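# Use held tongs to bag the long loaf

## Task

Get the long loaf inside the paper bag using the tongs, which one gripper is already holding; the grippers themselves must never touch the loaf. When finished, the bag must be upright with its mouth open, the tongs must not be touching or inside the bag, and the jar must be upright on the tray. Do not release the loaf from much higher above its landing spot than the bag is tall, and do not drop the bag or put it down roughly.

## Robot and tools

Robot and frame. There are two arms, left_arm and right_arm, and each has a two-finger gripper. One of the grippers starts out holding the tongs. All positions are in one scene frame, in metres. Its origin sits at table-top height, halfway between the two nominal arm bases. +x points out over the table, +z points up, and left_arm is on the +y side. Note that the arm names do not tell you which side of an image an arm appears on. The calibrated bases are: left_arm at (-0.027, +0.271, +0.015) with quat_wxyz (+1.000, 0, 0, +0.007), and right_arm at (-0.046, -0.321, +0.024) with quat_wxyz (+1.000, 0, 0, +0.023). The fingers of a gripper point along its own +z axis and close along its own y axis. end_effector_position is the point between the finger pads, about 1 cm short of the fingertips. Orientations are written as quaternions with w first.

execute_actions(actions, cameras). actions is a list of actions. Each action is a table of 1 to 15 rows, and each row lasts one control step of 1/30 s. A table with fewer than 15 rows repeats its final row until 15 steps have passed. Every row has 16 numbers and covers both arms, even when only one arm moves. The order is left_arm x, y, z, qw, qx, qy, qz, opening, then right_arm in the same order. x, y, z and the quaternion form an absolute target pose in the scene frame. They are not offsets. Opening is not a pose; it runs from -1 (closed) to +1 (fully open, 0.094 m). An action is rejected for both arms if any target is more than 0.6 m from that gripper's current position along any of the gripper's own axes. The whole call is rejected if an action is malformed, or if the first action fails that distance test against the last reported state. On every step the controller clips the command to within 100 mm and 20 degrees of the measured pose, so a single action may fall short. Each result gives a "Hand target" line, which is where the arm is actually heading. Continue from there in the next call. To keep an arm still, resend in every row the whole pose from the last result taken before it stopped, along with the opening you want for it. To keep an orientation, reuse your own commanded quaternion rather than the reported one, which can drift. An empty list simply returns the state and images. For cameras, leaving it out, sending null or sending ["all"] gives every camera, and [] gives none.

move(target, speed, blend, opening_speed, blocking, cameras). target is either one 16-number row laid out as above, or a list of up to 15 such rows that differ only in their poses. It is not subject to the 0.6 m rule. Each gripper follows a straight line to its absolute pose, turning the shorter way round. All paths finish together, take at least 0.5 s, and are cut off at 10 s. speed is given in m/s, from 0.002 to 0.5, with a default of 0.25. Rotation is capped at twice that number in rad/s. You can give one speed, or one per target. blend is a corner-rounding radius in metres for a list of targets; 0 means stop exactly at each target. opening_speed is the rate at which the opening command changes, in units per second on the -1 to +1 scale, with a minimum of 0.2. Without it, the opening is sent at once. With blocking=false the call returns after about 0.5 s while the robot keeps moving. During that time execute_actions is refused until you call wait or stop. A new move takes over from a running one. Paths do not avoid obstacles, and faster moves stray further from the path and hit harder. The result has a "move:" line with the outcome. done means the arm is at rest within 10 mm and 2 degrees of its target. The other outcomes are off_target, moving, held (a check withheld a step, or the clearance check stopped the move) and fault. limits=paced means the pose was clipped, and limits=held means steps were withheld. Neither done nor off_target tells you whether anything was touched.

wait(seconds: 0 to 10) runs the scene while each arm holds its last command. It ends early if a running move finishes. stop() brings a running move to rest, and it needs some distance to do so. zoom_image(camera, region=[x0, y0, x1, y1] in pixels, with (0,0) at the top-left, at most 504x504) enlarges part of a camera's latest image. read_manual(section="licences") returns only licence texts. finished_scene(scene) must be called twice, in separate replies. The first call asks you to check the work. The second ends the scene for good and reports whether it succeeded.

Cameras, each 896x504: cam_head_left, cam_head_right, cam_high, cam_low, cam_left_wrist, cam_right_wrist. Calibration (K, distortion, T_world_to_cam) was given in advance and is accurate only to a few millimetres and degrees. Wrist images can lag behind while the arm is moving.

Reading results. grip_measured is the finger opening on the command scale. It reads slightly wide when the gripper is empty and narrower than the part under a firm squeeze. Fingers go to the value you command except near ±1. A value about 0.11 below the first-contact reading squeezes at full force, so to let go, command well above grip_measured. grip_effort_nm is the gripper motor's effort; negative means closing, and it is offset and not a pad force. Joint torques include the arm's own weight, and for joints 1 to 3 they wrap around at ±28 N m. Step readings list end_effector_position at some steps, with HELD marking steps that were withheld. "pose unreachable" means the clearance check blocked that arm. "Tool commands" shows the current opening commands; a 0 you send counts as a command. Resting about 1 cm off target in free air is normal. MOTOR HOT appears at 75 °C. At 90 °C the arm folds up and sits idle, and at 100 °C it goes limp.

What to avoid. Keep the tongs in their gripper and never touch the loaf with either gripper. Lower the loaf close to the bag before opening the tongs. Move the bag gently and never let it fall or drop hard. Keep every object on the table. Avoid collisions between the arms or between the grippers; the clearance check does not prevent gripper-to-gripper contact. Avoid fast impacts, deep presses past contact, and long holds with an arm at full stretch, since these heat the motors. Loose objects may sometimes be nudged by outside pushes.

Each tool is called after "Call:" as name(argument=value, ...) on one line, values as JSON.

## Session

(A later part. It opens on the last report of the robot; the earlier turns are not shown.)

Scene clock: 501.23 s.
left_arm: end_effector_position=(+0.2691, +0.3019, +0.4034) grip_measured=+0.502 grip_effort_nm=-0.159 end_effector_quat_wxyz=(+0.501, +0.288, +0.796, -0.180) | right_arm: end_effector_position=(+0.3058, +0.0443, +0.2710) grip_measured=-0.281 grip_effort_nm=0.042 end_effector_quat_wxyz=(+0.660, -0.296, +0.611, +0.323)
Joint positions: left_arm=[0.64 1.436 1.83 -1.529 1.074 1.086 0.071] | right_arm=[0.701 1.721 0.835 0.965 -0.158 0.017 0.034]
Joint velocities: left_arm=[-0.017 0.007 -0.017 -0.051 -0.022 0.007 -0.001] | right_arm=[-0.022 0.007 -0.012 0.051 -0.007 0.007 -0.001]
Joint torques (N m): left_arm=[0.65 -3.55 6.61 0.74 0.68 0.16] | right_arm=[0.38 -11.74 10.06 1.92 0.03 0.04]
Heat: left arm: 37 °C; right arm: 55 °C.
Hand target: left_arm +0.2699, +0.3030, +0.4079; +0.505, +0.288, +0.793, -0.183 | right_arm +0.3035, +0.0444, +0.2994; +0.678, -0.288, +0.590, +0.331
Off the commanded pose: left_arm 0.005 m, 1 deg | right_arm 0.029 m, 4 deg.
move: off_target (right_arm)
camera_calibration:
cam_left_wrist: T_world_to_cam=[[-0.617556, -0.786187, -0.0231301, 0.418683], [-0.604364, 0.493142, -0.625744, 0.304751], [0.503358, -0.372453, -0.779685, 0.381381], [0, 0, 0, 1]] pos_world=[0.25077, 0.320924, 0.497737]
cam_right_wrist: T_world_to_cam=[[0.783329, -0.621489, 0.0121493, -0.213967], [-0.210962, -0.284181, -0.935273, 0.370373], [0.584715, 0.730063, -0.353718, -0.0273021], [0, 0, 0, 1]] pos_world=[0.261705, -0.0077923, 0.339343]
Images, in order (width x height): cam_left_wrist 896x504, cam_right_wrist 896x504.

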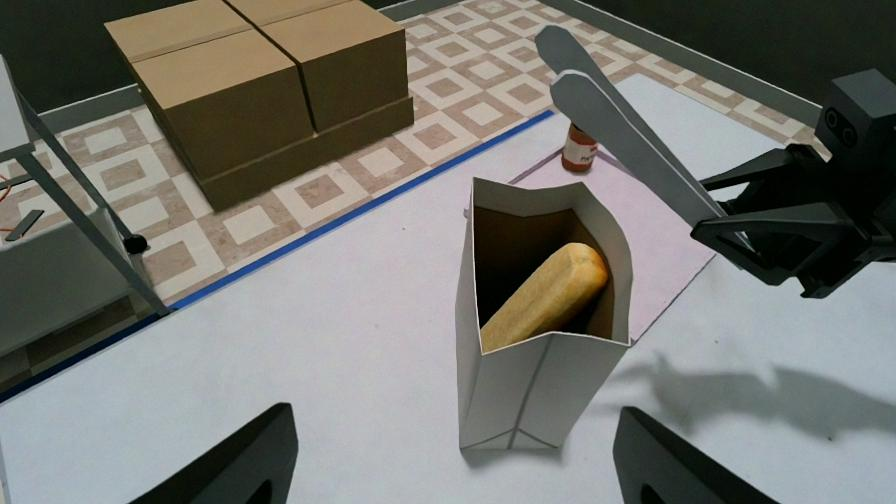

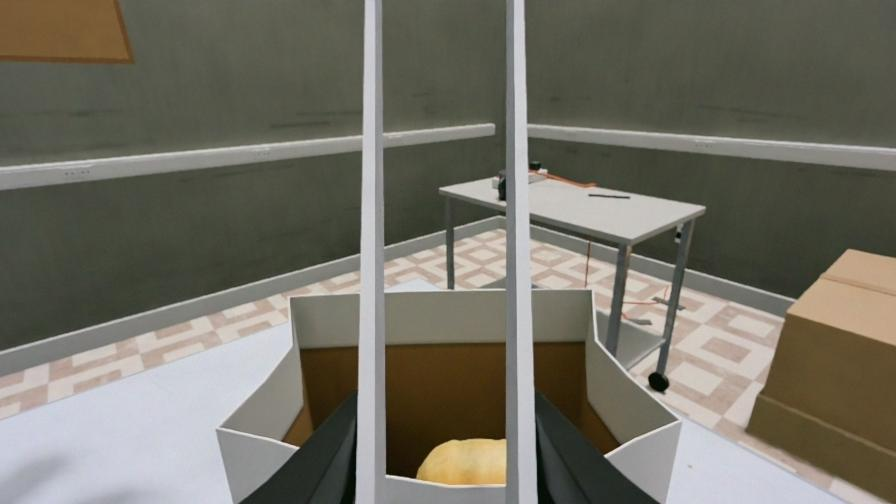

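Call:
move(target=[0.27, 0.303, 0.408, 0.5049, 0.2884, 0.7925, -0.1838, 0.5, 0.303, 0.041, 0.352, 0.6783, -0.2876, 0.5897, 0.3309, -0.28], speed=0.08, cameras=["cam_right_wrist","cam_left_wrist"])

Scene clock: 507.03 s.
left_arm: end_effector_position=(+0.2691, +0.3019, +0.4034) grip_measured=+0.502 grip_effort_nm=-0.154 end_effector_quat_wxyz=(+0.501, +0.288, +0.796, -0.180) | right_arm: end_effector_position=(+0.3062, +0.0447, +0.3212) grip_measured=-0.281 grip_effort_nm=0.046 end_effector_quat_wxyz=(+0.659, -0.296, +0.612, +0.323)
Joint positions: left_arm=[0.64 1.436 1.83 -1.529 1.074 1.086 0.071] | right_arm=[0.701 1.614 0.951 0.74 -0.158 0.017 0.034]
Joint velocities: left_arm=[0.022 -0.007 0.002 -0.037 0.007 0.037 0] | right_arm=[-0.017 -0.022 0.022 -0.051 0.007 -0.022 0]
Joint torques (N m): left_arm=[0.7 -3.56 6.57 0.74 0.67 0.08] | right_arm=[-0.21 -11.28 10.97 1.91 -0.02 0.04]
Heat: left arm: 37 °C; right arm: 54 °C.
Hand target: left_arm +0.2699, +0.3030, +0.4079; +0.505, +0.288, +0.793, -0.183 | right_arm +0.3034, +0.0414, +0.3513; +0.678, -0.288, +0.590, +0.330
Off the commanded pose: left_arm 0.005 m, 1 deg | right_arm 0.031 m, 4 deg.
move: off_target (right_arm)
camera_calibration:
cam_left_wrist: T_world_to_cam=[[-0.617556, -0.786187, -0.0231301, 0.418683], [-0.604364, 0.493142, -0.625744, 0.304751], [0.503358, -0.372453, -0.779685, 0.381381], [0, 0, 0, 1]] pos_world=[0.25077, 0.320924, 0.497737]
cam_right_wrist: T_world_to_cam=[[0.783373, -0.621448, 0.0113622, -0.214433], [-0.213065, -0.285665, -0.934344, 0.417982], [0.583892, 0.729519, -0.356191, -0.00903091], [0, 0, 0, 1]] pos_world=[0.262312, -0.00726808, 0.389759]
Images, in order (width x height): cam_left_wrist 896x504, cam_right_wrist 896x504.

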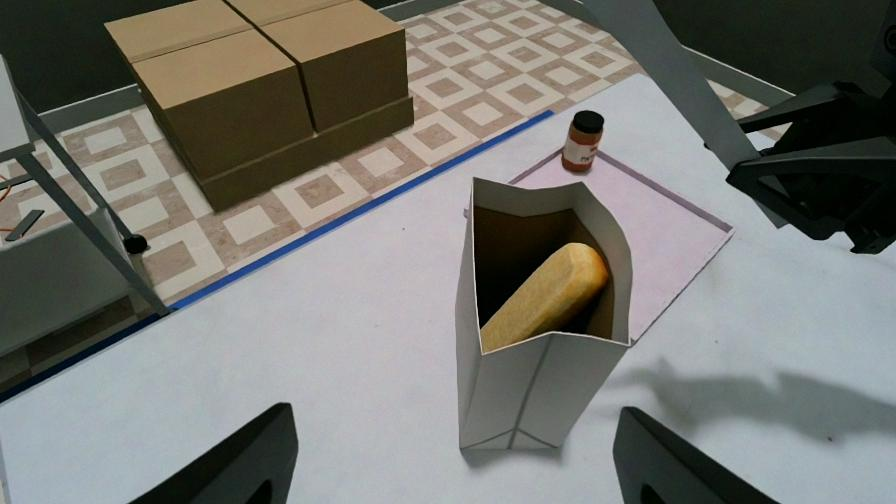

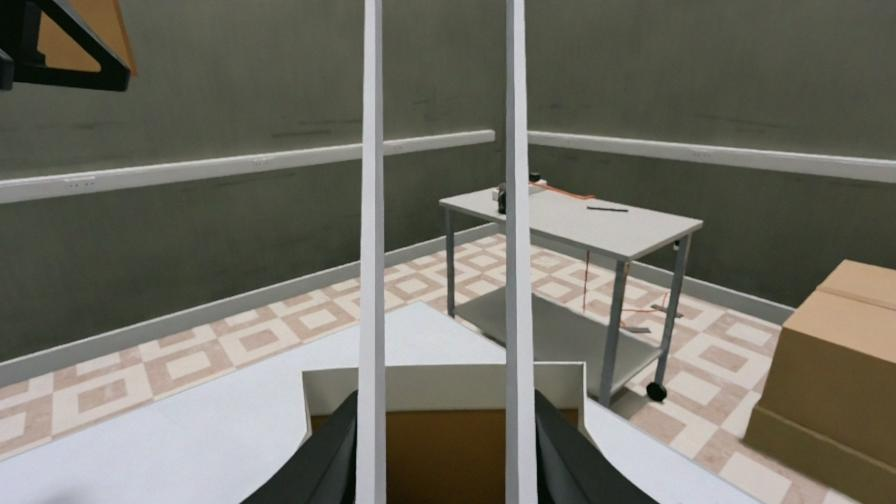

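Call:
move(target=[0.27, 0.303, 0.408, 0.5049, 0.2884, 0.7925, -0.1838, 0.5, 0.32, -0.15, 0.345, 0.7214, -0.1125, 0.6727, 0.1207, -0.28], speed=0.14, cameras=["cam_right_wrist","cam_left_wrist","cam_head_left","cam_low"])

Scene clock: 513.77 s.
left_arm: end_effector_position=(+0.2691, +0.3019, +0.4034) grip_measured=+0.502 grip_effort_nm=-0.159 end_effector_quat_wxyz=(+0.501, +0.288, +0.796, -0.180) | right_arm: end_effector_position=(+0.3265, -0.1422, +0.3425) grip_measured=-0.281 grip_effort_nm=0.051 end_effector_quat_wxyz=(+0.712, -0.119, +0.680, +0.127)
Joint positions: left_arm=[0.64 1.436 1.83 -1.529 1.074 1.086 0.071] | right_arm=[0.472 1.185 0.721 0.51 0.169 -0.005 0.034]
Joint velocities: left_arm=[-0.012 0.012 -0.012 -0.037 0.037 -0.051 -0.001] | right_arm=[-0.012 -0.012 -0.002 -0.022 -0.007 0.037 0.001]
Joint torques (N m): left_arm=[0.64 -3.74 6.76 0.74 0.71 0.13] | right_arm=[-0.66 -6.58 7.36 1.88 0.11 -0.07]
Heat: left arm: 37 °C; right arm: 53 °C.
Hand target: left_arm +0.2699, +0.3030, +0.4079; +0.505, +0.288, +0.792, -0.183 | right_arm +0.3232, -0.1493, +0.3463; +0.718, -0.113, +0.676, +0.120
Off the commanded pose: left_arm 0.005 m, 1 deg | right_arm 0.010 m, 2 deg.
move: done
camera_calibration:
cam_left_wrist: T_world_to_cam=[[-0.61768, -0.786079, -0.023474, 0.418823], [-0.604145, 0.493407, -0.625746, 0.304613], [0.503468, -0.372329, -0.779674, 0.381309], [0, 0, 0, 1]] pos_world=[0.250752, 0.320902, 0.497738]
cam_right_wrist: T_world_to_cam=[[0.337153, -0.941344, 0.014113, -0.247467], [-0.356721, -0.141608, -0.923416, 0.452406], [0.871251, 0.306298, -0.383541, -0.0216298], [0, 0, 0, 1]] pos_world=[0.263662, -0.162263, 0.412956]
Images, in order (width x height): cam_head_left 896x504, cam_low 896x504, cam_left_wrist 896x504, cam_right_wrist 896x504.

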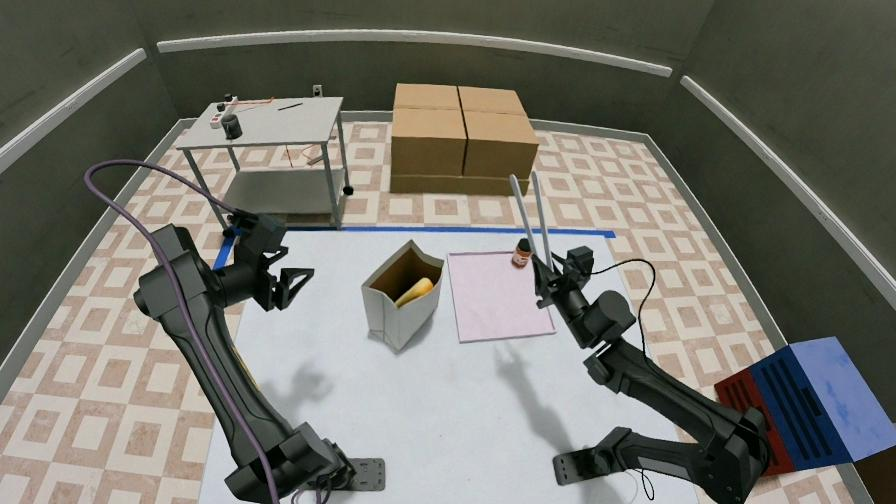

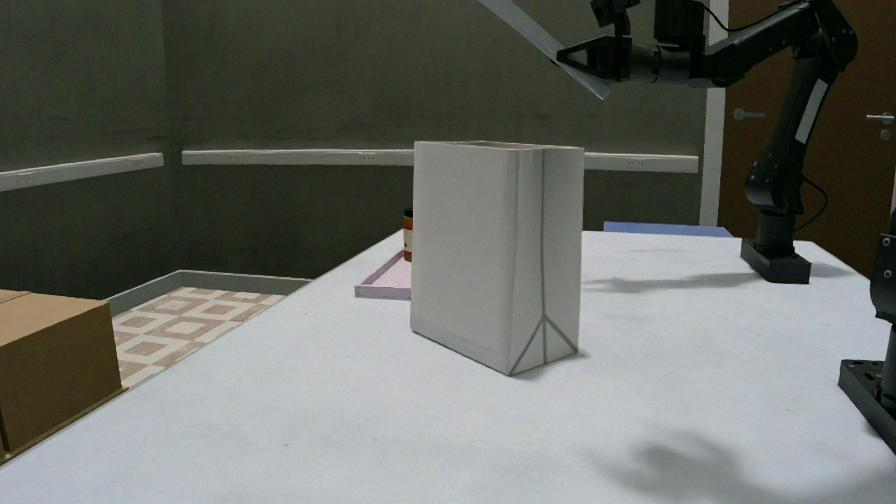

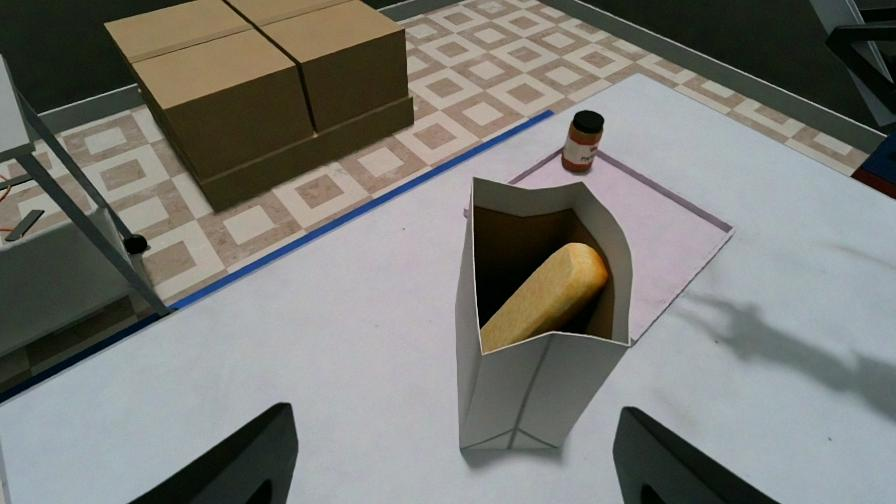

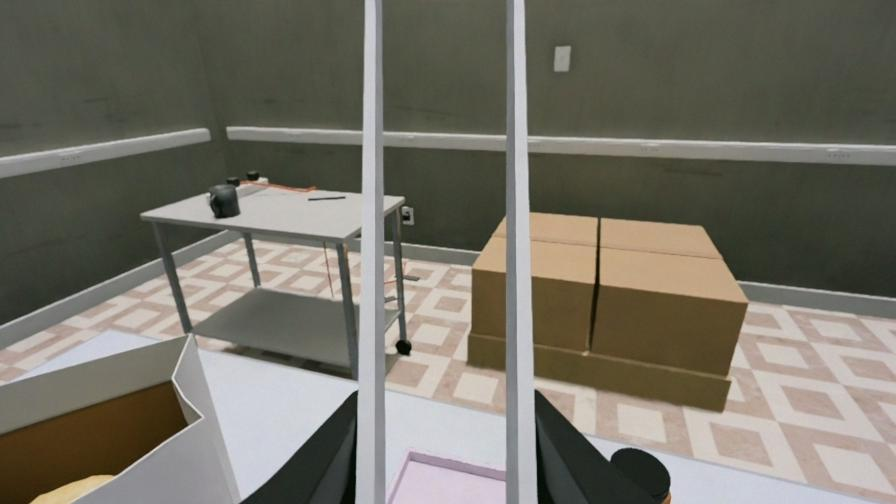

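Call:
finished_scene(scene=2)

This call ended nothing. Check each condition of the task against the scene as it is now, look again where you are not sure, and mend what is not met. Then call finished_scene again.

Call:
finished_scene(scene=2)

The scene is finished: the task was done.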